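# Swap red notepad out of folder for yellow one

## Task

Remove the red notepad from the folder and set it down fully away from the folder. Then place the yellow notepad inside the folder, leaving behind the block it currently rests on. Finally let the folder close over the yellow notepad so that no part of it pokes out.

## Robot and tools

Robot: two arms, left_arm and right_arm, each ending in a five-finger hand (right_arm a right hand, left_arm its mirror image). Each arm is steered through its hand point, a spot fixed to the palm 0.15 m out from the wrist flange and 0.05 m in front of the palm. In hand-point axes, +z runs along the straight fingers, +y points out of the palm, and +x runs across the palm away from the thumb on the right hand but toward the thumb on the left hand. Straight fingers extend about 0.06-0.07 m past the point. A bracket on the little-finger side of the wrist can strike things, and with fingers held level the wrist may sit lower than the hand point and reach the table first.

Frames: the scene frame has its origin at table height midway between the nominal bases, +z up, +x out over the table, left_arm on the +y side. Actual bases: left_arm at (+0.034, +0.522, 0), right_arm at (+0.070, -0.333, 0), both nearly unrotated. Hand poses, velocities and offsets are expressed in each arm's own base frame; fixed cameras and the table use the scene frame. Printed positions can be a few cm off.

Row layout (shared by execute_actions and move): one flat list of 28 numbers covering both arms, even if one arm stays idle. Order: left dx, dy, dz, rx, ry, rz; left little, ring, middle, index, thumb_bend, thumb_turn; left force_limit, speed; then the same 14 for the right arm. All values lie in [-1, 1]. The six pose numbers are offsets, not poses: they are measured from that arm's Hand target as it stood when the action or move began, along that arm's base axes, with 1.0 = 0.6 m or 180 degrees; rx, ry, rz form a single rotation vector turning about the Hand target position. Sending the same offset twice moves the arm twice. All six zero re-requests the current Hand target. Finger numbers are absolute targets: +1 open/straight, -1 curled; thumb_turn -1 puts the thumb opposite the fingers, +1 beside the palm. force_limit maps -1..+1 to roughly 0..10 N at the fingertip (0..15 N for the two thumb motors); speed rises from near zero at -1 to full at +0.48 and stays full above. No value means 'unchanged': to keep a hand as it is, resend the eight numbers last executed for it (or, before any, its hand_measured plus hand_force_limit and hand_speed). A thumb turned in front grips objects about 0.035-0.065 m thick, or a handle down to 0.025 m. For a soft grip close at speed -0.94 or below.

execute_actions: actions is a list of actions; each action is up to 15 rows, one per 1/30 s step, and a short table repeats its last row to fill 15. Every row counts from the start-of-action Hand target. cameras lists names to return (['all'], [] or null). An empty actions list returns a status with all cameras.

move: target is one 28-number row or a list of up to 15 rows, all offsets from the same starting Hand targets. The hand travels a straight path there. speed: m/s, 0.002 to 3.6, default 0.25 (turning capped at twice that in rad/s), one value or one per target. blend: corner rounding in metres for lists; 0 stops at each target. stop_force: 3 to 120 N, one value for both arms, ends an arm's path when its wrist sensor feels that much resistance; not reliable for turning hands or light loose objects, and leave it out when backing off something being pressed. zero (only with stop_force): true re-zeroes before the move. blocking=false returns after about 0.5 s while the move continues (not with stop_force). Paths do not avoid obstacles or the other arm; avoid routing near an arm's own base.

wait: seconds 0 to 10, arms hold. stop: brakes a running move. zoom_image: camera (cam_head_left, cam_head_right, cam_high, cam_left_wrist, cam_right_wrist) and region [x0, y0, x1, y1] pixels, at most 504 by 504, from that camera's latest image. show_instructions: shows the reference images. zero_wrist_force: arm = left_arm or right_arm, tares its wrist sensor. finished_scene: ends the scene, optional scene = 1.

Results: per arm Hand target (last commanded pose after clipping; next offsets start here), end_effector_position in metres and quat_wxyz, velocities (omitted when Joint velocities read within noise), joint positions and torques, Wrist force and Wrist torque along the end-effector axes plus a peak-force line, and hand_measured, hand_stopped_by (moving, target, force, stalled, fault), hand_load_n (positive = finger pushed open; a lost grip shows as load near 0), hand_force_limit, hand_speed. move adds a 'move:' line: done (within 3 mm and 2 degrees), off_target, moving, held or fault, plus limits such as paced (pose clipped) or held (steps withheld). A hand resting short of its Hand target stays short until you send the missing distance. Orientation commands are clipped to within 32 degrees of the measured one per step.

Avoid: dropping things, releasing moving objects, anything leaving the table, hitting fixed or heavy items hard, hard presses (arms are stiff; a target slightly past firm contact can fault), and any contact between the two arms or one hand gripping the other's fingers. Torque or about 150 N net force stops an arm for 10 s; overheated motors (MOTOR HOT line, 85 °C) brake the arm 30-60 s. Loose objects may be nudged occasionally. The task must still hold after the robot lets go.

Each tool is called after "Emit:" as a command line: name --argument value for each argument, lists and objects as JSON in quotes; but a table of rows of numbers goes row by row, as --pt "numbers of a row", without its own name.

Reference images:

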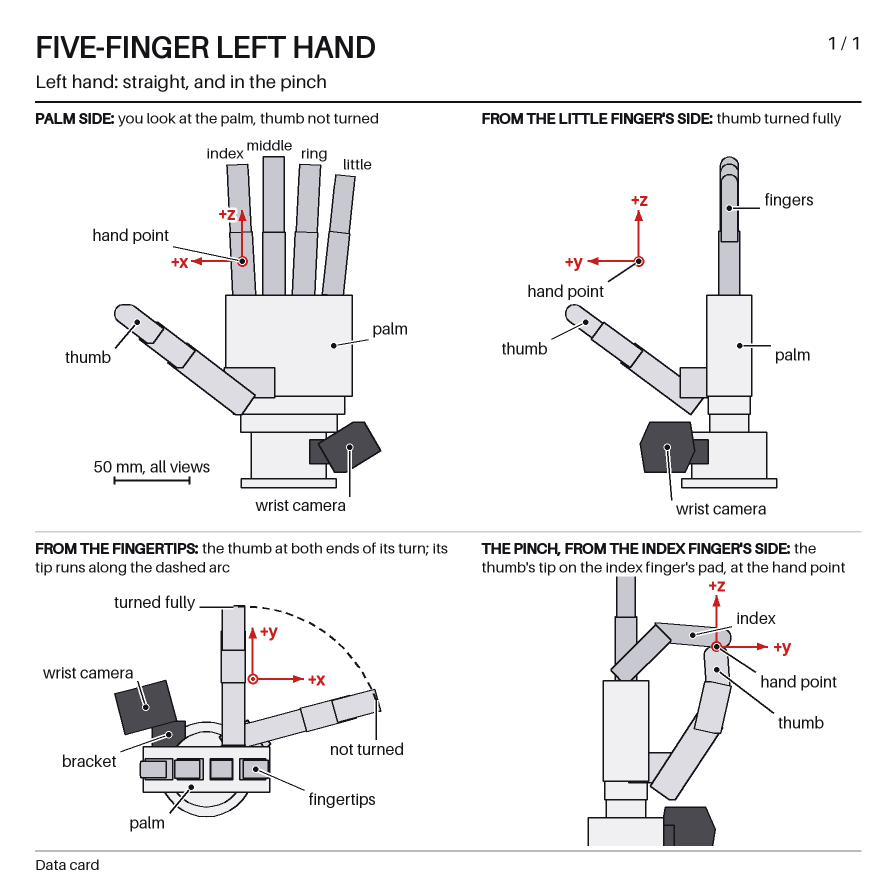

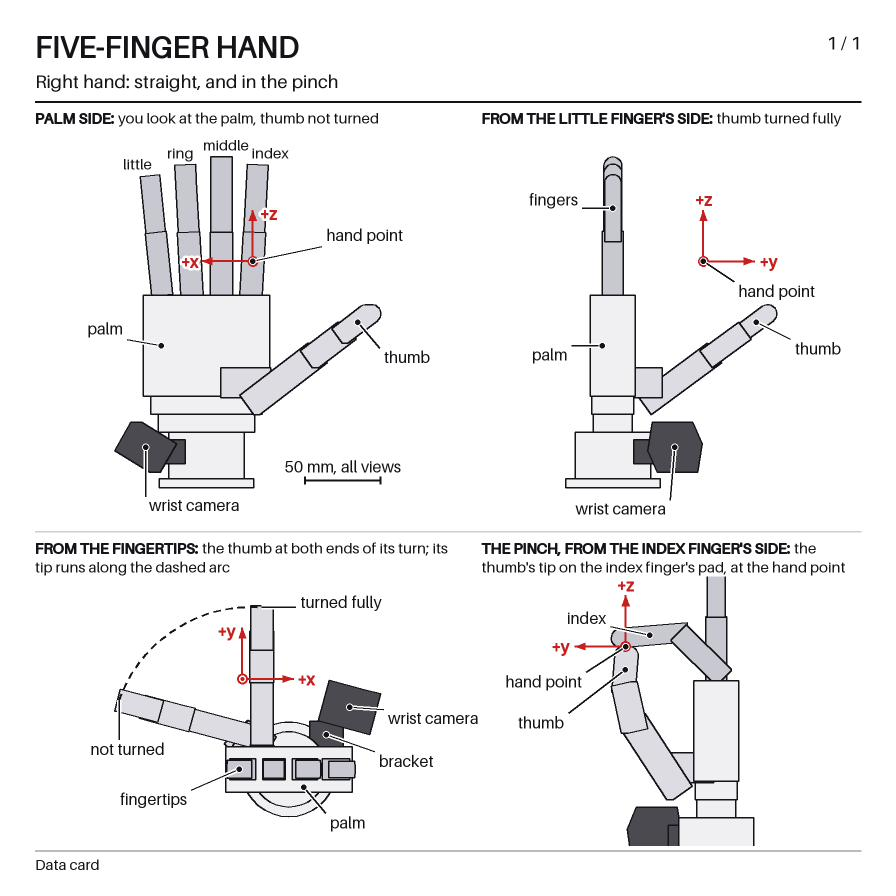

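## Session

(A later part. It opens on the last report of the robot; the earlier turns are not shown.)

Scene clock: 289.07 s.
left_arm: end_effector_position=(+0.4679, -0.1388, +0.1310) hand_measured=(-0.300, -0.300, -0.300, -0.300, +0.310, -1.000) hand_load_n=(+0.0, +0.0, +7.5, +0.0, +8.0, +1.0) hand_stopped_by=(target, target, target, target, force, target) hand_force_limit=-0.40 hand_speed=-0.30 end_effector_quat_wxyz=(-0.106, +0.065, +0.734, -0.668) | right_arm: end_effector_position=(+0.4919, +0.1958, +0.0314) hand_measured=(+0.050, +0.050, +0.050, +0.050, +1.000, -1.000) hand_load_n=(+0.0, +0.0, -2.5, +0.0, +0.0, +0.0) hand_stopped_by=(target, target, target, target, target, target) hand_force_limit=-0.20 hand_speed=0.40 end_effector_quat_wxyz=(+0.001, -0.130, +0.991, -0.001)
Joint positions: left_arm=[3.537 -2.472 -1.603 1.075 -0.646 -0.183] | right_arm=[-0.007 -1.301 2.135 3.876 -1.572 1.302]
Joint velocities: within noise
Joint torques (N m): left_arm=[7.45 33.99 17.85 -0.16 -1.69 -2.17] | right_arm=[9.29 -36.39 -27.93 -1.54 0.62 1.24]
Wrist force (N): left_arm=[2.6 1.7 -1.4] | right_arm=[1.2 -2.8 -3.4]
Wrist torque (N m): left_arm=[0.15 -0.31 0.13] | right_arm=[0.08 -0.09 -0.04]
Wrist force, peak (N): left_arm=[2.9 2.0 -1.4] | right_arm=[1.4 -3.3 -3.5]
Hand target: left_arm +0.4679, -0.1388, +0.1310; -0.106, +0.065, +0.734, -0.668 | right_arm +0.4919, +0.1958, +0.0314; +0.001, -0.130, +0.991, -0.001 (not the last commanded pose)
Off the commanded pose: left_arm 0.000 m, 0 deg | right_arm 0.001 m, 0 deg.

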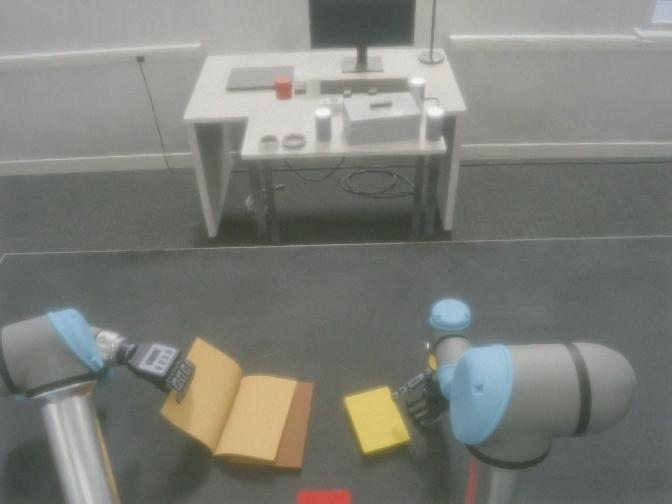

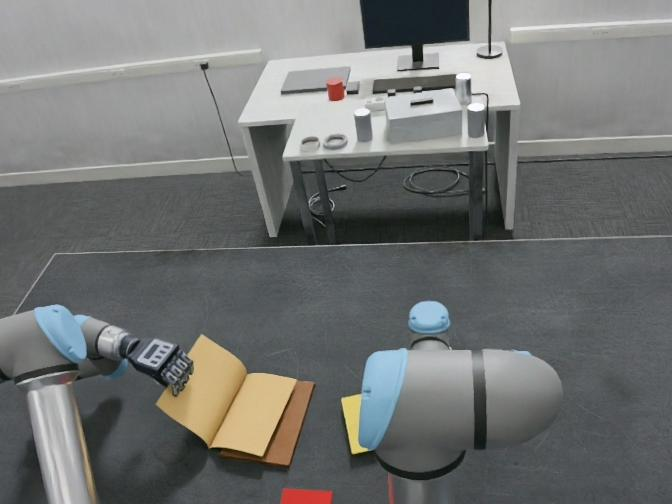

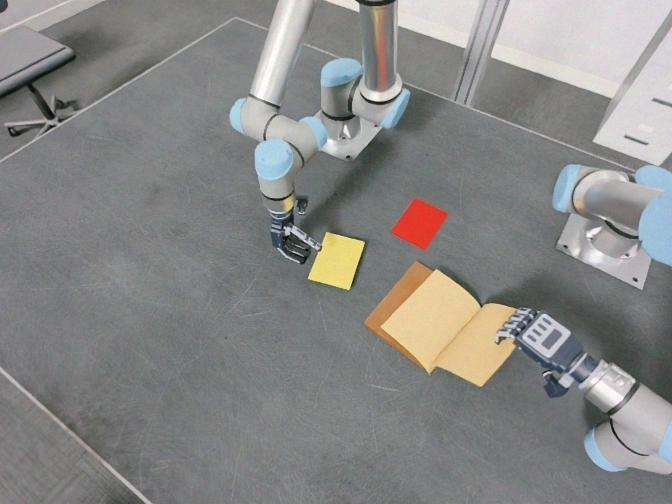

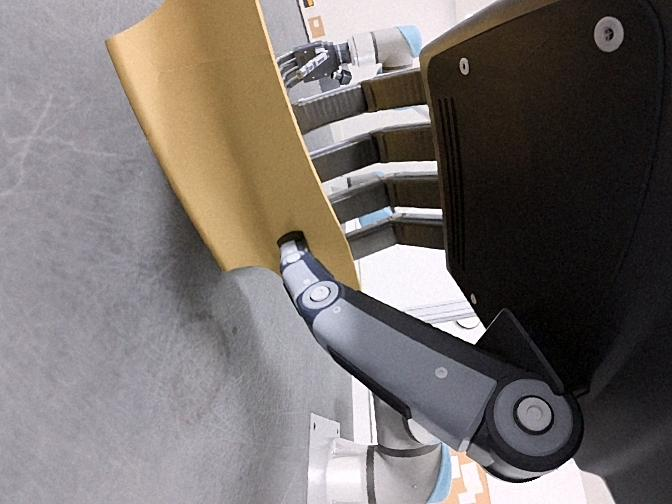

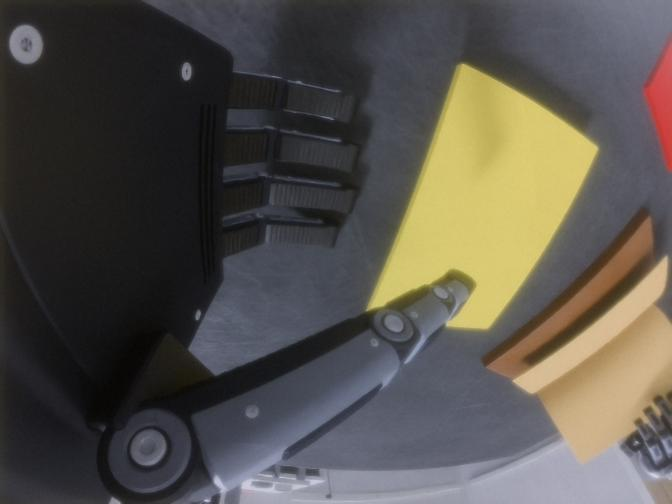

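Emit:
move --target '[0,0,0,0,0,0,-0.3,-0.3,-0.3,-0.3,0.2,-1,-0.4,-0.3,0,0,0.0167,0,0,0,-0.05,-0.05,-0.05,-0.05,1,-1,-0.2,0.2]' --speed 0.05

Emit:
move --target '[0,0,0,0,0,0,-0.3,-0.3,-0.3,-0.3,0.2,-1,-0.4,-0.3,0,0,-0.0333,0,0,0,-0.05,-0.05,-0.05,-0.05,1,-1,-0.2,0.2]' --speed 0.02 --stop_force 4 --cameras '["cam_high","cam_right_wrist"]'

Scene clock: 292.67 s.
left_arm: end_effector_position=(+0.4679, -0.1388, +0.1310) hand_measured=(-0.300, -0.300, -0.300, -0.300, +0.310, -1.000) hand_load_n=(+0.0, +0.0, +7.5, +0.0, +8.0, +1.5) hand_stopped_by=(target, target, target, target, force, target) hand_force_limit=-0.40 hand_speed=-0.30 end_effector_quat_wxyz=(-0.106, +0.065, +0.734, -0.668) | right_arm: end_effector_position=(+0.4919, +0.1958, +0.0414) hand_measured=(-0.050, -0.050, -0.050, -0.050, +1.000, -1.000) hand_load_n=(+0.0, +0.0, +0.0, +0.0, +0.0, +0.0) hand_stopped_by=(target, target, target, target, target, target) hand_force_limit=-0.20 hand_speed=0.20 end_effector_quat_wxyz=(+0.001, -0.130, +0.991, -0.001)
Joint positions: left_arm=[3.537 -2.472 -1.603 1.075 -0.646 -0.183] | right_arm=[-0.007 -1.321 2.126 3.905 -1.572 1.302]
Joint torques (N m): left_arm=[6.24 34.18 17.09 -0.37 -1.67 -2.1] | right_arm=[9.76 -37.22 -29.59 -0.45 1.22 1.41]
Wrist force (N): left_arm=[2.6 1.9 -1.4] | right_arm=[0.5 1.1 0.5]
Wrist torque (N m): left_arm=[0.17 -0.31 0.11] | right_arm=[0.14 -0.17 0.04]
Wrist force, peak (N): left_arm=[2.8 2.1 -1.5] | right_arm=[1.2 -3.2 -3.7]
Hand target: left_arm +0.4679, -0.1388, +0.1310; -0.106, +0.065, +0.734, -0.668 | right_arm +0.4919, +0.1958, +0.0415; +0.001, -0.130, +0.991, -0.001
Off the commanded pose: left_arm 0.000 m, 0 deg | right_arm 0.000 m, 0 deg.
move: done

Scene clock: 294.83 s.
left_arm: end_effector_position=(+0.4679, -0.1388, +0.1310) hand_measured=(-0.300, -0.300, -0.300, -0.300, +0.310, -1.000) hand_load_n=(+0.0, +0.0, +7.0, +0.0, +8.0, +1.5) hand_stopped_by=(target, target, target, target, force, target) hand_force_limit=-0.40 hand_speed=-0.30 end_effector_quat_wxyz=(-0.106, +0.065, +0.734, -0.668) | right_arm: end_effector_position=(+0.4919, +0.1958, +0.0242) hand_measured=(-0.050, -0.050, -0.050, -0.050, +1.000, -1.000) hand_load_n=(+0.0, +0.0, -3.0, +0.0, +0.0, +0.0) hand_stopped_by=(target, target, target, target, target, target) hand_force_limit=-0.20 hand_speed=0.20 end_effector_quat_wxyz=(+0.001, -0.130, +0.991, -0.001)
Joint positions: left_arm=[3.537 -2.472 -1.603 1.075 -0.646 -0.183] | right_arm=[-0.007 -1.286 2.141 3.855 -1.572 1.302]
Joint torques (N m): left_arm=[6.14 34.42 17.8 -0.28 -1.68 -2.1] | right_arm=[6.99 -36.59 -27.97 -0.54 0.04 0.91]
Wrist force (N): left_arm=[2.8 1.8 -1.3] | right_arm=[0.4 -0.6 -2.9]
Wrist torque (N m): left_arm=[0.16 -0.35 0.14] | right_arm=[0.09 -0.11 0.01]
Wrist force, peak (N): left_arm=[2.8 2.0 -1.5] | right_arm=[4.8 -8.6 -15.4]
Hand target: left_arm +0.4679, -0.1388, +0.1310; -0.106, +0.065, +0.734, -0.668 | right_arm +0.4919, +0.1958, +0.0242; +0.001, -0.130, +0.991, -0.001 (not the last commanded pose)
Off the commanded pose: left_arm 0.000 m, 0 deg | right_arm 0.003 m, 0 deg.
move: contact (right_arm)
Images, in order (width x height): cam_high 672x504, cam_right_wrist 672x504.

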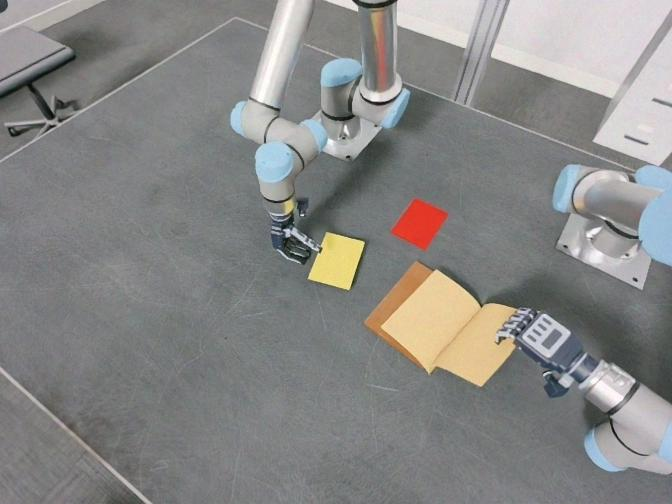

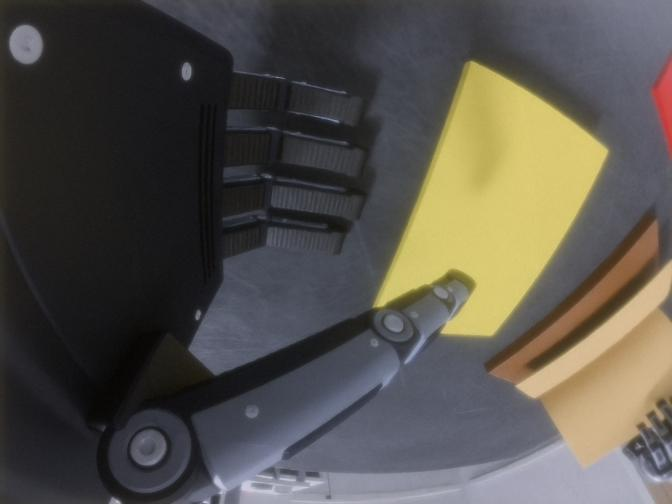

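Emit:
move --target '[0,0,0,0,0,0,-0.3,-0.3,-0.3,-0.3,0.2,-1,-0.4,-0.3,0,0,0.0025,0,0,0,-0.05,-0.05,-0.05,-0.05,1,-1,-0.2,0.2]' --speed 0.05

Emit:
move --target '[0,0,0,0,0,0,-0.3,-0.3,-0.3,-0.3,0.2,-1,-0.4,-0.3,-0.0086,0.0321,0,0,0,0,-0.05,-0.05,-0.05,-0.05,1,-1,-0.2,0.2]' --speed 0.02 --stop_force 3 --cameras '["cam_high","cam_right_wrist"]'

Scene clock: 295.80 s.
left_arm: end_effector_position=(+0.4679, -0.1388, +0.1310) hand_measured=(-0.300, -0.300, -0.300, -0.300, +0.310, -1.000) hand_load_n=(+0.0, +0.0, +7.5, +0.0, +8.0, +1.5) hand_stopped_by=(target, target, target, target, force, target) hand_force_limit=-0.40 hand_speed=-0.30 end_effector_quat_wxyz=(-0.106, +0.065, +0.734, -0.668) | right_arm: end_effector_position=(+0.4919, +0.1958, +0.0256) hand_measured=(-0.050, -0.050, -0.050, -0.050, +1.000, -1.000) hand_load_n=(+0.0, +0.0, +0.0, +0.0, -0.5, +0.0) hand_stopped_by=(target, target, target, target, target, target) hand_force_limit=-0.20 hand_speed=0.20 end_effector_quat_wxyz=(+0.001, -0.130, +0.991, -0.001)
Joint positions: left_arm=[3.537 -2.472 -1.603 1.075 -0.646 -0.183] | right_arm=[-0.007 -1.289 2.14 3.86 -1.572 1.302]
Joint torques (N m): left_arm=[6.41 33.72 17.11 -0.31 -1.64 -2.09] | right_arm=[6.63 -38.62 -29.08 -0.71 0.15 0.94]
Wrist force (N): left_arm=[2.7 1.7 -1.4] | right_arm=[0.6 0.5 0.5]
Wrist torque (N m): left_arm=[0.15 -0.33 0.13] | right_arm=[0.05 -0.19 0.02]
Wrist force, peak (N): left_arm=[2.9 1.9 -1.4] | right_arm=[0.6 -0.8 -3.0]
Hand target: left_arm +0.4679, -0.1388, +0.1310; -0.106, +0.065, +0.734, -0.668 | right_arm +0.4919, +0.1958, +0.0257; +0.001, -0.130, +0.991, -0.001
Off the commanded pose: left_arm 0.000 m, 0 deg | right_arm 0.000 m, 0 deg.
move: done

Scene clock: 297.73 s.
left_arm: end_effector_position=(+0.4679, -0.1388, +0.1310) hand_measured=(-0.300, -0.300, -0.300, -0.300, +0.310, -1.000) hand_load_n=(+0.0, +0.0, +7.0, +0.0, +8.0, +1.5) hand_stopped_by=(target, target, target, target, force, target) hand_force_limit=-0.40 hand_speed=-0.30 end_effector_quat_wxyz=(-0.106, +0.065, +0.734, -0.668) | right_arm: end_effector_position=(+0.4868, +0.2151, +0.0257) hand_measured=(-0.050, -0.050, -0.050, -0.050, +1.000, -1.000) hand_load_n=(+0.0, +0.0, +0.0, +0.0, -0.5, +0.0) hand_stopped_by=(target, target, target, target, target, target) hand_force_limit=-0.20 hand_speed=0.20 end_effector_quat_wxyz=(+0.001, -0.130, +0.991, -0.001)
Joint positions: left_arm=[3.537 -2.472 -1.603 1.075 -0.646 -0.183] | right_arm=[0.034 -1.288 2.139 3.86 -1.572 1.343]
Joint torques (N m): left_arm=[6.3 34.07 16.33 -0.42 -1.77 -2.05] | right_arm=[10.71 -19.84 -29.47 -0.69 -1.28 1.66]
Wrist force (N): left_arm=[2.7 1.7 -1.4] | right_arm=[0.3 0.8 0.4]
Wrist torque (N m): left_arm=[0.15 -0.33 0.13] | right_arm=[0.11 -0.13 0.00]
Wrist force, peak (N): left_arm=[3.0 1.8 -1.3] | right_arm=[0.8 1.1 0.7]
Hand target: left_arm +0.4679, -0.1388, +0.1310; -0.106, +0.065, +0.734, -0.668 | right_arm +0.4868, +0.2151, +0.0257; +0.001, -0.130, +0.991, -0.001
Off the commanded pose: left_arm 0.000 m, 0 deg | right_arm 0.000 m, 0 deg.
move: done
Images, in order (width x height): cam_high 672x504, cam_right_wrist 672x504.

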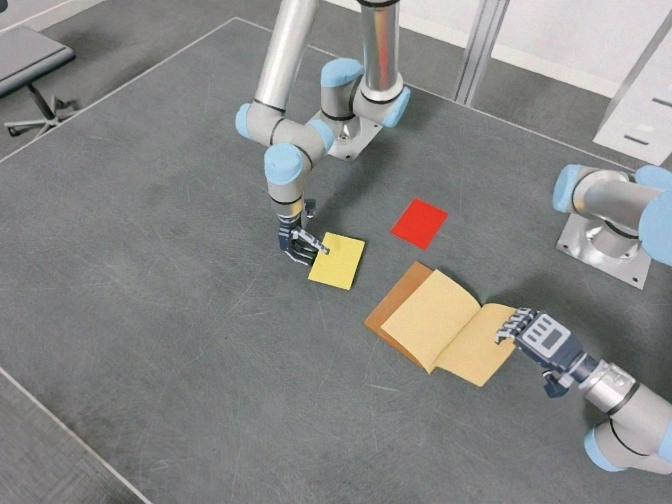

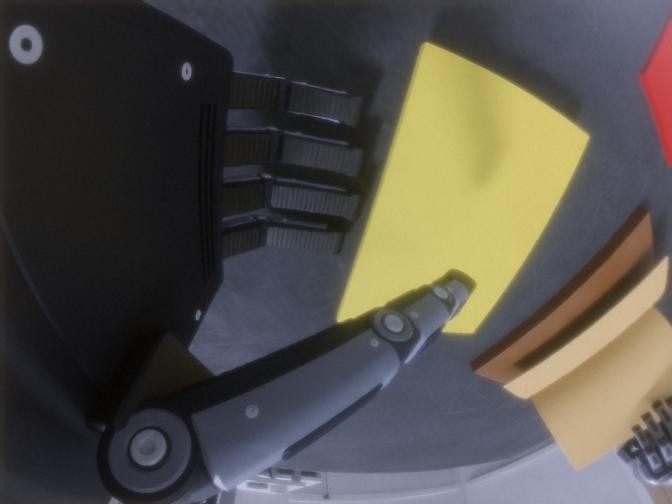

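Emit:
zoom_image --camera "cam_right_wrist" --region '[200, 30, 500, 345]'

Emit:
move --target '[0,0,0,0,0,0,-0.3,-0.3,-0.3,-0.3,0.2,-1,-0.4,-0.3,-0.0043,0.0161,0,0,0,0,-0.05,-0.05,-0.05,-0.05,1,-1,-0.2,0.2]' --speed 0.015 --stop_force 3 --cameras '["cam_high","cam_right_wrist"]'

Scaled by 1.600 from the camera's 672x504 image, which has a finer 960x720 frame.

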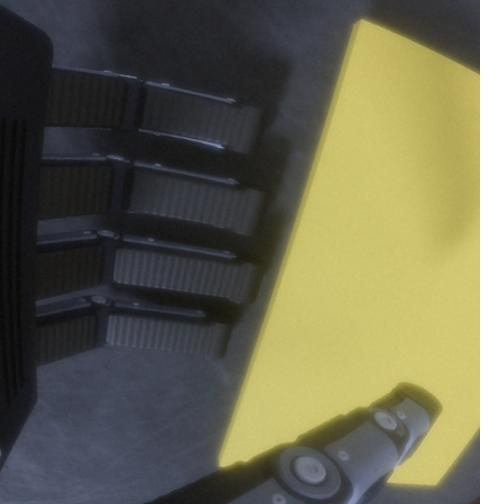

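Scene clock: 299.43 s.
left_arm: end_effector_position=(+0.4679, -0.1388, +0.1310) hand_measured=(-0.300, -0.300, -0.300, -0.300, +0.310, -1.000) hand_load_n=(+0.0, +0.0, +7.0, +0.0, +8.0, +1.0) hand_stopped_by=(target, target, target, target, force, target) hand_force_limit=-0.40 hand_speed=-0.30 end_effector_quat_wxyz=(-0.106, +0.065, +0.734, -0.668) | right_arm: end_effector_position=(+0.4842, +0.2247, +0.0257) hand_measured=(-0.050, -0.050, -0.050, -0.050, +1.000, -1.000) hand_load_n=(+0.0, +0.5, +0.0, +0.0, +0.0, +0.0) hand_stopped_by=(target, target, target, target, target, target) hand_force_limit=-0.20 hand_speed=0.20 end_effector_quat_wxyz=(+0.001, -0.130, +0.991, -0.001)
Joint positions: left_arm=[3.537 -2.472 -1.603 1.075 -0.646 -0.183] | right_arm=[0.054 -1.287 2.137 3.861 -1.572 1.363]
Joint torques (N m): left_arm=[6.19 34.08 16.18 -0.48 -1.59 -2.06] | right_arm=[10.72 -19.16 -28.82 -0.61 -1.25 1.79]
Wrist force (N): left_arm=[2.8 1.9 -1.5] | right_arm=[0.0 0.9 0.6]
Wrist torque (N m): left_arm=[0.18 -0.35 0.12] | right_arm=[0.12 -0.09 0.00]
Wrist force, peak (N): left_arm=[3.0 2.0 -1.4] | right_arm=[0.8 1.1 0.7]
Hand target: left_arm +0.4679, -0.1388, +0.1310; -0.106, +0.065, +0.734, -0.668 | right_arm +0.4842, +0.2247, +0.0257; +0.001, -0.130, +0.991, -0.001
Off the commanded pose: left_arm 0.000 m, 0 deg | right_arm 0.000 m, 0 deg.
move: done
Images, in order (width x height): cam_high 672x504, cam_right_wrist 672x504.

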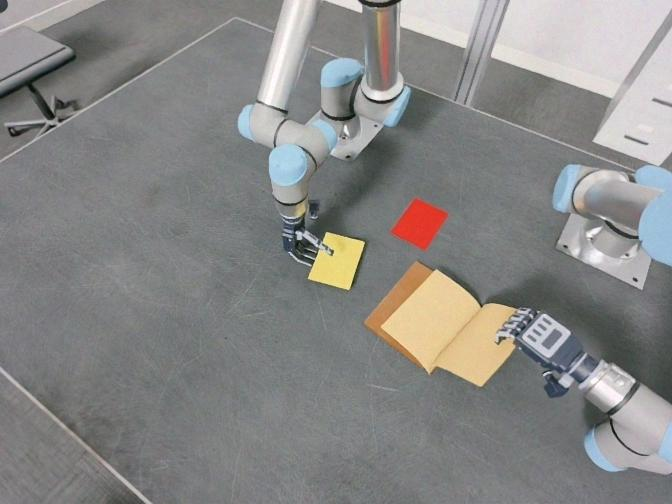

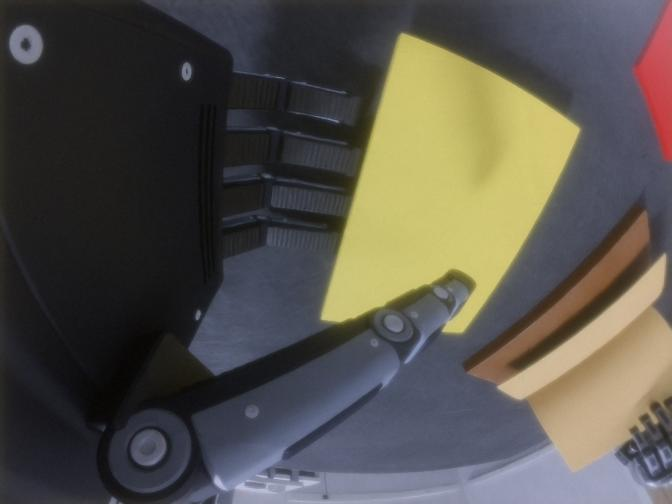

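Emit:
zoom_image --camera "cam_right_wrist" --region '[200, 30, 500, 345]'

Emit:
zoom_image --camera "cam_high" --region '[260, 190, 380, 300]'

Scaled by 1.600 from the camera's 672x504 image, which has a finer 960x720 frame.

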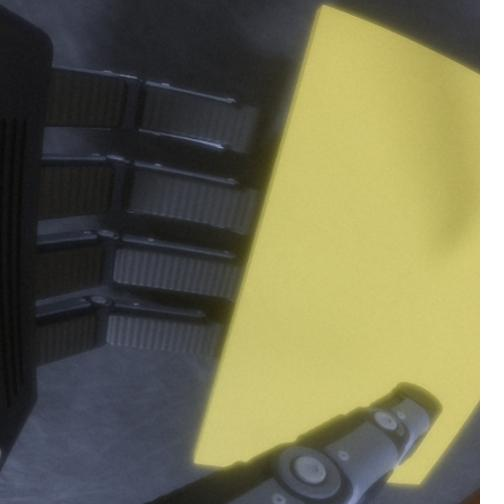

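Scaled by 4.200 from the camera's 672x504 image, which has a finer 960x720 frame.

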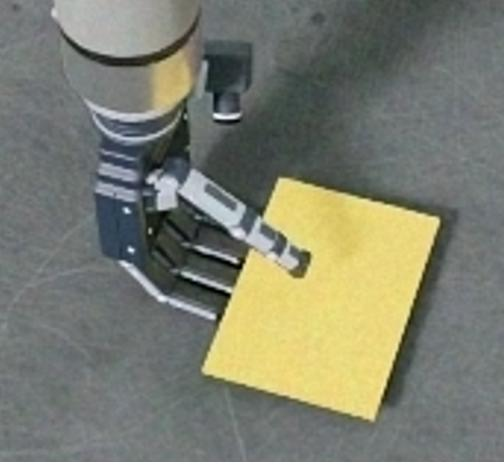

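Emit:
move --target '[0,0,0,0,0,0,-0.3,-0.3,-0.3,-0.3,0.2,-1,-0.4,-0.3,-0.0043,0.0161,0,0,0,0,-0.05,-0.05,-0.05,-0.05,1,-1,-0.2,0.2]' --speed 0.015 --stop_force 3 --cameras '["cam_high","cam_right_wrist"]'

Emit:
zoom_image --camera "cam_right_wrist" --region '[200, 30, 500, 345]'

Emit:
zoom_image --camera "cam_high" --region '[260, 190, 380, 300]'

Scene clock: 301.37 s.
left_arm: end_effector_position=(+0.4679, -0.1388, +0.1310) hand_measured=(-0.300, -0.300, -0.300, -0.300, +0.310, -1.000) hand_load_n=(+0.0, +0.0, +7.0, +0.0, +8.5, +1.5) hand_stopped_by=(target, target, target, target, force, target) hand_force_limit=-0.40 hand_speed=-0.30 end_effector_quat_wxyz=(-0.106, +0.065, +0.734, -0.668) | right_arm: end_effector_position=(+0.4816, +0.2344, +0.0257) hand_measured=(-0.050, -0.050, -0.050, -0.050, +1.000, -1.000) hand_load_n=(+0.0, +0.0, +0.0, +0.0, +0.0, +0.0) hand_stopped_by=(target, target, target, target, target, target) hand_force_limit=-0.20 hand_speed=0.20 end_effector_quat_wxyz=(+0.001, -0.130, +0.991, -0.001)
Joint positions: left_arm=[3.537 -2.472 -1.603 1.075 -0.646 -0.183] | right_arm=[0.075 -1.286 2.135 3.861 -1.572 1.384]
Joint torques (N m): left_arm=[6.51 34.06 16.82 -0.54 -1.63 -2.05] | right_arm=[10.69 -19.37 -28.01 -0.6 -1.35 1.64]
Wrist force (N): left_arm=[2.7 1.7 -1.3] | right_arm=[0.6 0.8 0.4]
Wrist torque (N m): left_arm=[0.14 -0.32 0.13] | right_arm=[0.11 -0.17 0.02]
Wrist force, peak (N): left_arm=[2.9 1.9 -1.3] | right_arm=[0.7 1.0 1.0]
Hand target: left_arm +0.4679, -0.1388, +0.1310; -0.106, +0.065, +0.734, -0.668 | right_arm +0.4816, +0.2344, +0.0257; +0.001, -0.130, +0.991, -0.001
Off the commanded pose: left_arm 0.000 m, 0 deg | right_arm 0.000 m, 0 deg.
move: done
Images, in order (width x height): cam_high 672x504, cam_right_wrist 672x504.

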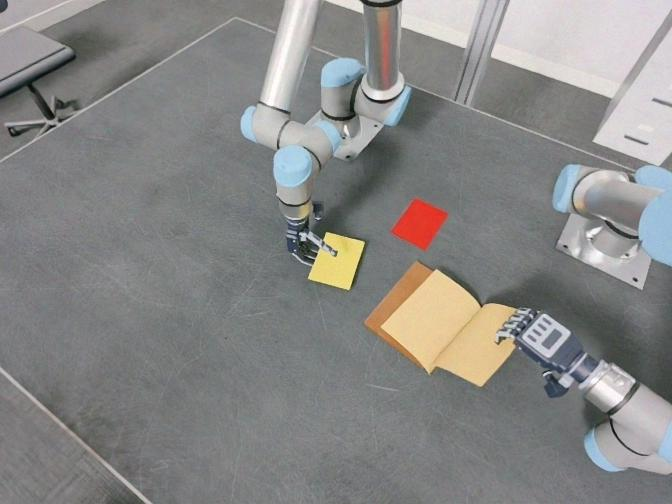

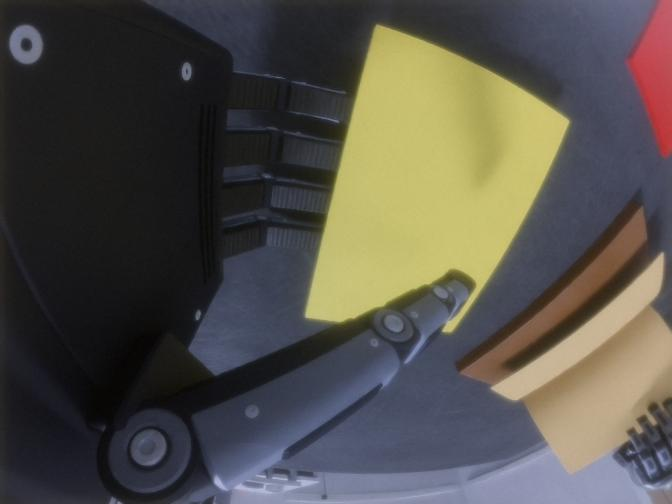

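Scaled by 1.600 from the camera's 672x504 image, which has a finer 960x720 frame.

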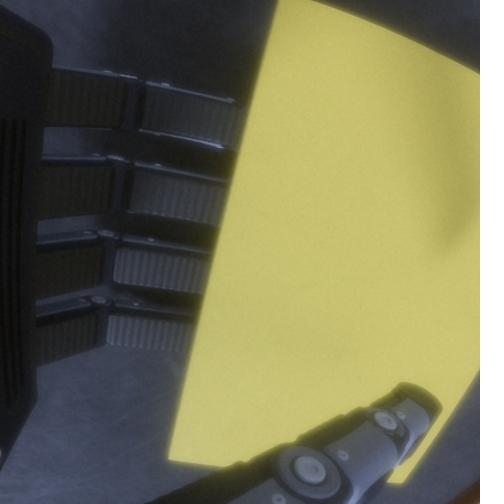

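Scaled by 4.200 from the camera's 672x504 image, which has a finer 960x720 frame.

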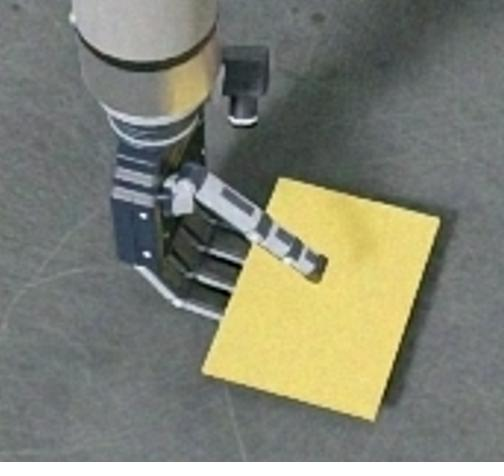

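Emit:
move --target '[0,0,0,0,0,0,-0.3,-0.3,-0.3,-0.3,0.2,-1,-0.4,-0.3,-0.00215,0.008,0,0,0,0,-0.05,-0.05,-0.05,-0.05,1,-1,-0.2,0.2]' --speed 0.01 --stop_force 3 --cameras '["cam_high","cam_right_wrist"]'

Emit:
zoom_image --camera "cam_right_wrist" --region '[200, 30, 500, 345]'

Emit:
zoom_image --camera "cam_high" --region '[260, 190, 380, 300]'

Scene clock: 302.93 s.
left_arm: end_effector_position=(+0.4679, -0.1388, +0.1310) hand_measured=(-0.300, -0.300, -0.300, -0.300, +0.310, -1.000) hand_load_n=(+0.0, +0.0, +7.5, +0.0, +8.0, +1.5) hand_stopped_by=(target, target, target, target, force, target) hand_force_limit=-0.40 hand_speed=-0.30 end_effector_quat_wxyz=(-0.106, +0.065, +0.734, -0.668) | right_arm: end_effector_position=(+0.4803, +0.2392, +0.0257) hand_measured=(-0.050, -0.050, -0.050, -0.050, +1.000, -1.000) hand_load_n=(+0.0, +0.0, +0.0, +0.5, +0.0, +0.0) hand_stopped_by=(target, target, target, target, target, target) hand_force_limit=-0.20 hand_speed=0.20 end_effector_quat_wxyz=(+0.001, -0.130, +0.991, -0.001)
Joint positions: left_arm=[3.537 -2.472 -1.603 1.075 -0.646 -0.183] | right_arm=[0.085 -1.285 2.134 3.862 -1.572 1.394]
Joint torques (N m): left_arm=[6.1 33.54 16 -0.49 -1.61 -2.12] | right_arm=[10.99 -19.57 -29.85 -0.57 -1.26 1.68]
Wrist force (N): left_arm=[2.9 1.7 -1.4] | right_arm=[0.6 0.9 0.3]
Wrist torque (N m): left_arm=[0.15 -0.36 0.14] | right_arm=[0.12 -0.16 0.02]
Wrist force, peak (N): left_arm=[2.8 2.0 -1.5] | right_arm=[0.5 1.4 0.5]
Hand target: left_arm +0.4679, -0.1388, +0.1310; -0.106, +0.065, +0.734, -0.668 | right_arm +0.4803, +0.2392, +0.0257; +0.001, -0.130, +0.991, -0.001
Off the commanded pose: left_arm 0.000 m, 0 deg | right_arm 0.000 m, 0 deg.
move: done
Images, in order (width x height): cam_high 672x504, cam_right_wrist 672x504.

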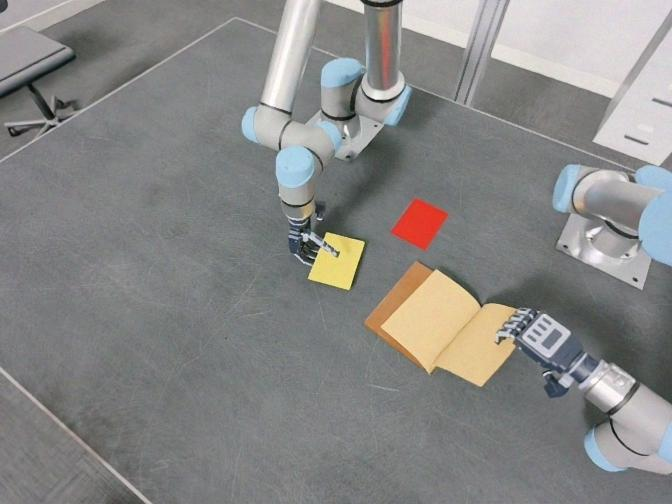

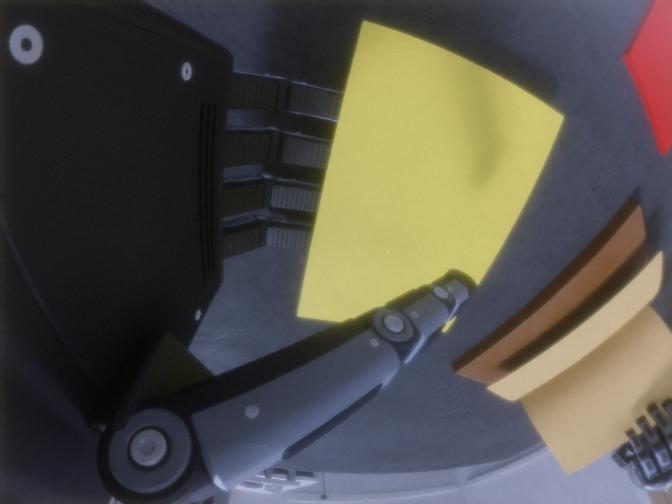

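Scaled by 1.600 from the camera's 672x504 image, which has a finer 960x720 frame.

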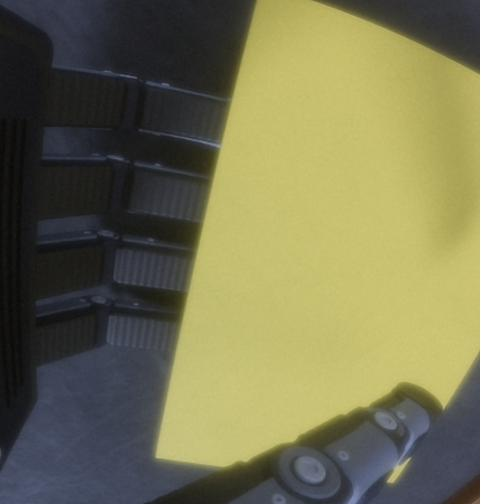

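Scaled by 4.200 from the camera's 672x504 image, which has a finer 960x720 frame.

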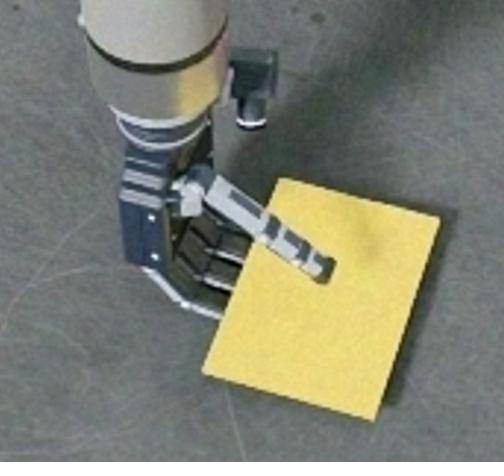

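Emit:
move --target '[0,0,0,0,0,0,-0.3,-0.3,-0.3,-0.3,0.2,-1,-0.4,-0.3,-0.0017,0.0064,0,0,0,0,-0.05,-0.05,-0.05,-0.05,1,-1,-0.2,0.2]' --speed 0.01 --stop_force 3 --cameras '["cam_high","cam_right_wrist"]'

Emit:
zoom_image --camera "cam_high" --region '[260, 190, 380, 300]'

Scene clock: 304.33 s.
left_arm: end_effector_position=(+0.4679, -0.1388, +0.1310) hand_measured=(-0.300, -0.300, -0.300, -0.300, +0.310, -1.000) hand_load_n=(+0.0, +0.0, +7.5, +0.0, +8.0, +1.5) hand_stopped_by=(target, target, target, target, force, target) hand_force_limit=-0.40 hand_speed=-0.30 end_effector_quat_wxyz=(-0.106, +0.065, +0.734, -0.668) | right_arm: end_effector_position=(+0.4793, +0.2430, +0.0257) hand_measured=(-0.050, -0.050, -0.050, -0.050, +1.000, -1.000) hand_load_n=(+0.0, +0.0, +0.0, +0.0, +0.0, +0.0) hand_stopped_by=(target, target, target, target, target, target) hand_force_limit=-0.20 hand_speed=0.20 end_effector_quat_wxyz=(+0.001, -0.130, +0.991, -0.001)
Joint positions: left_arm=[3.537 -2.472 -1.603 1.075 -0.646 -0.183] | right_arm=[0.093 -1.284 2.133 3.862 -1.572 1.402]
Joint torques (N m): left_arm=[5.17 33.8 15.69 -0.43 -1.7 -2.13] | right_arm=[11.09 -19.58 -28.58 -0.66 -1.14 1.72]
Wrist force (N): left_arm=[2.8 1.8 -1.3] | right_arm=[0.7 0.5 0.6]
Wrist torque (N m): left_arm=[0.15 -0.35 0.13] | right_arm=[0.05 -0.19 0.02]
Wrist force, peak (N): left_arm=[2.9 2.0 -1.3] | right_arm=[0.5 1.0 0.8]
Hand target: left_arm +0.4679, -0.1388, +0.1310; -0.106, +0.065, +0.734, -0.668 | right_arm +0.4793, +0.2430, +0.0257; +0.001, -0.130, +0.991, -0.001
Off the commanded pose: left_arm 0.000 m, 0 deg | right_arm 0.000 m, 0 deg.
move: done
Images, in order (width x height): cam_high 672x504, cam_right_wrist 672x504.

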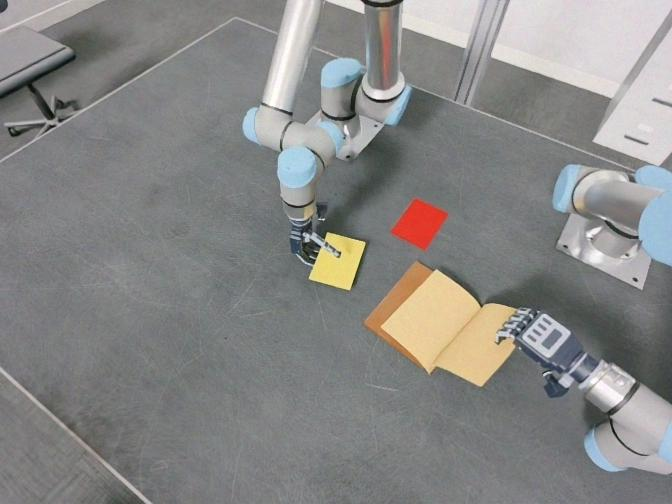

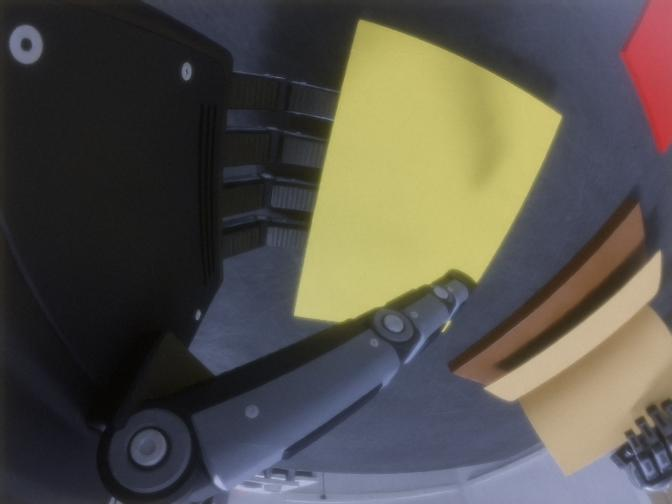

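Scaled by 4.200 from the camera's 672x504 image, which has a finer 960x720 frame.

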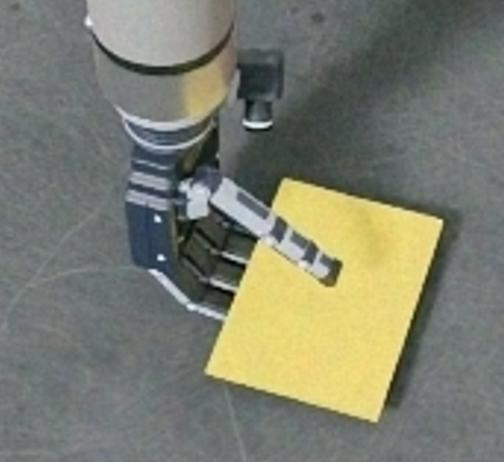

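Emit:
move --target '[0,0,0,0,0,0,-0.3,-0.3,-0.3,-0.3,0.2,-1,-0.4,-0.3,0.0009,-0.0034,0,0,0,0,-0.05,-0.05,-0.05,-0.05,1,-1,-0.2,0.2]' --speed 0.02

Emit:
move --target '[0,0,0,0,0,0,-0.3,-0.3,-0.3,-0.3,0.2,-1,-0.4,-0.3,0,0,0,0,0,0,-0.17,-0.17,-0.17,-0.17,1,-1,0.2,-0.5]' --cameras '["cam_high","cam_right_wrist"]'

Emit:
zoom_image --camera "cam_high" --region '[260, 190, 380, 300]'

Scene clock: 305.37 s.
left_arm: end_effector_position=(+0.4679, -0.1388, +0.1310) hand_measured=(-0.300, -0.300, -0.300, -0.300, +0.310, -1.000) hand_load_n=(+0.0, +0.0, +7.0, +0.0, +8.0, +1.5) hand_stopped_by=(target, target, target, target, force, target) hand_force_limit=-0.40 hand_speed=-0.30 end_effector_quat_wxyz=(-0.106, +0.065, +0.734, -0.668) | right_arm: end_effector_position=(+0.4798, +0.2411, +0.0256) hand_measured=(-0.050, -0.050, -0.050, -0.050, +1.000, -1.000) hand_load_n=(+0.0, +0.0, +0.0, +0.5, +0.0, +0.0) hand_stopped_by=(target, target, target, target, target, target) hand_force_limit=-0.20 hand_speed=0.20 end_effector_quat_wxyz=(+0.001, -0.130, +0.991, -0.001)
Joint positions: left_arm=[3.537 -2.472 -1.603 1.075 -0.646 -0.183] | right_arm=[0.089 -1.284 2.133 3.862 -1.572 1.398]
Joint torques (N m): left_arm=[4.89 33.8 16.38 -0.48 -1.57 -2.08] | right_arm=[-7.67 -39.34 -1.21 -3.42 -1.27 -1.96]
Wrist force (N): left_arm=[2.6 1.9 -1.3] | right_arm=[0.4 0.6 0.5]
Wrist torque (N m): left_arm=[0.17 -0.32 0.12] | right_arm=[0.07 -0.14 0.16]
Wrist force, peak (N): left_arm=[2.8 1.8 -1.6] | right_arm=[0.8 0.7 0.9]
Hand target: left_arm +0.4679, -0.1388, +0.1310; -0.106, +0.065, +0.734, -0.668 | right_arm +0.4798, +0.2410, +0.0257; +0.001, -0.130, +0.991, -0.001
Off the commanded pose: left_arm 0.000 m, 0 deg | right_arm 0.000 m, 0 deg.
move: done

Scene clock: 305.87 s.
left_arm: end_effector_position=(+0.4679, -0.1388, +0.1310) hand_measured=(-0.300, -0.300, -0.300, -0.300, +0.310, -1.000) hand_load_n=(+0.0, +0.0, +7.5, +0.5, +8.0, +1.5) hand_stopped_by=(target, target, target, target, force, target) hand_force_limit=-0.40 hand_speed=-0.30 end_effector_quat_wxyz=(-0.106, +0.065, +0.734, -0.668) | right_arm: end_effector_position=(+0.4798, +0.2410, +0.0257) hand_measured=(-0.170, -0.170, -0.170, -0.170, +1.000, -1.000) hand_load_n=(+0.0, +0.0, +0.5, +0.0, +0.0, +0.0) hand_stopped_by=(target, target, target, target, target, target) hand_force_limit=0.20 hand_speed=-0.50 end_effector_quat_wxyz=(+0.001, -0.130, +0.991, -0.001)
Joint positions: left_arm=[3.537 -2.472 -1.603 1.075 -0.646 -0.183] | right_arm=[0.089 -1.284 2.133 3.862 -1.572 1.398]
Joint torques (N m): left_arm=[5.49 34.42 15.56 -0.52 -1.57 -2] | right_arm=[-7.02 -39.24 -1.69 -3.19 -0.73 -2.17]
Wrist force (N): left_arm=[2.8 1.7 -1.4] | right_arm=[0.5 0.6 0.9]
Wrist torque (N m): left_arm=[0.15 -0.35 0.14] | right_arm=[0.05 -0.17 0.15]
Wrist force, peak (N): left_arm=[2.8 2.0 -1.3] | right_arm=[0.7 1.0 0.9]
Hand target: left_arm +0.4679, -0.1388, +0.1310; -0.106, +0.065, +0.734, -0.668 | right_arm +0.4798, +0.2410, +0.0257; +0.001, -0.130, +0.991, -0.001
Off the commanded pose: left_arm 0.000 m, 0 deg | right_arm 0.000 m, 0 deg.
move: done
Images, in order (width x height): cam_high 672x504, cam_right_wrist 672x504.

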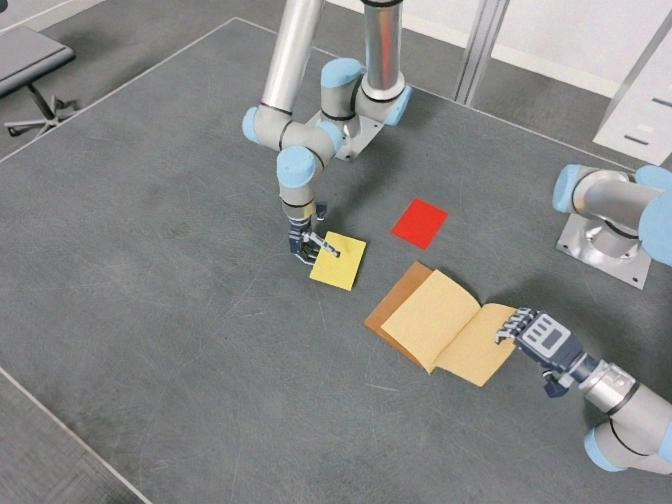

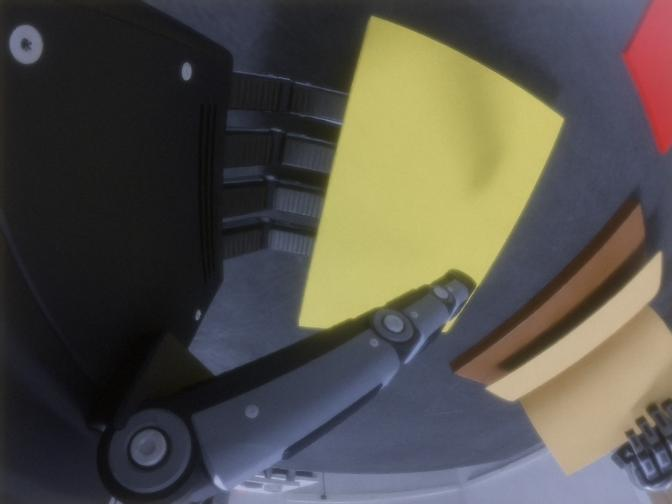

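Scaled by 4.200 from the camera's 672x504 image, which has a finer 960x720 frame.

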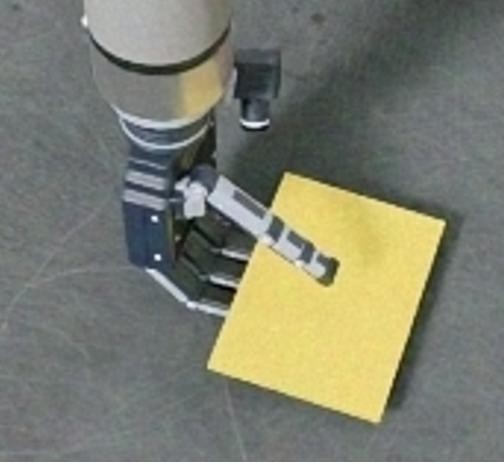

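Emit:
zoom_image --camera "cam_right_wrist" --region '[200, 30, 500, 345]'

Scaled by 1.600 from the camera's 672x504 image, which has a finer 960x720 frame.

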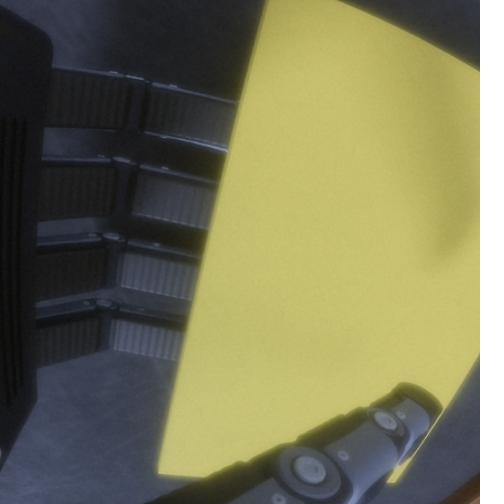

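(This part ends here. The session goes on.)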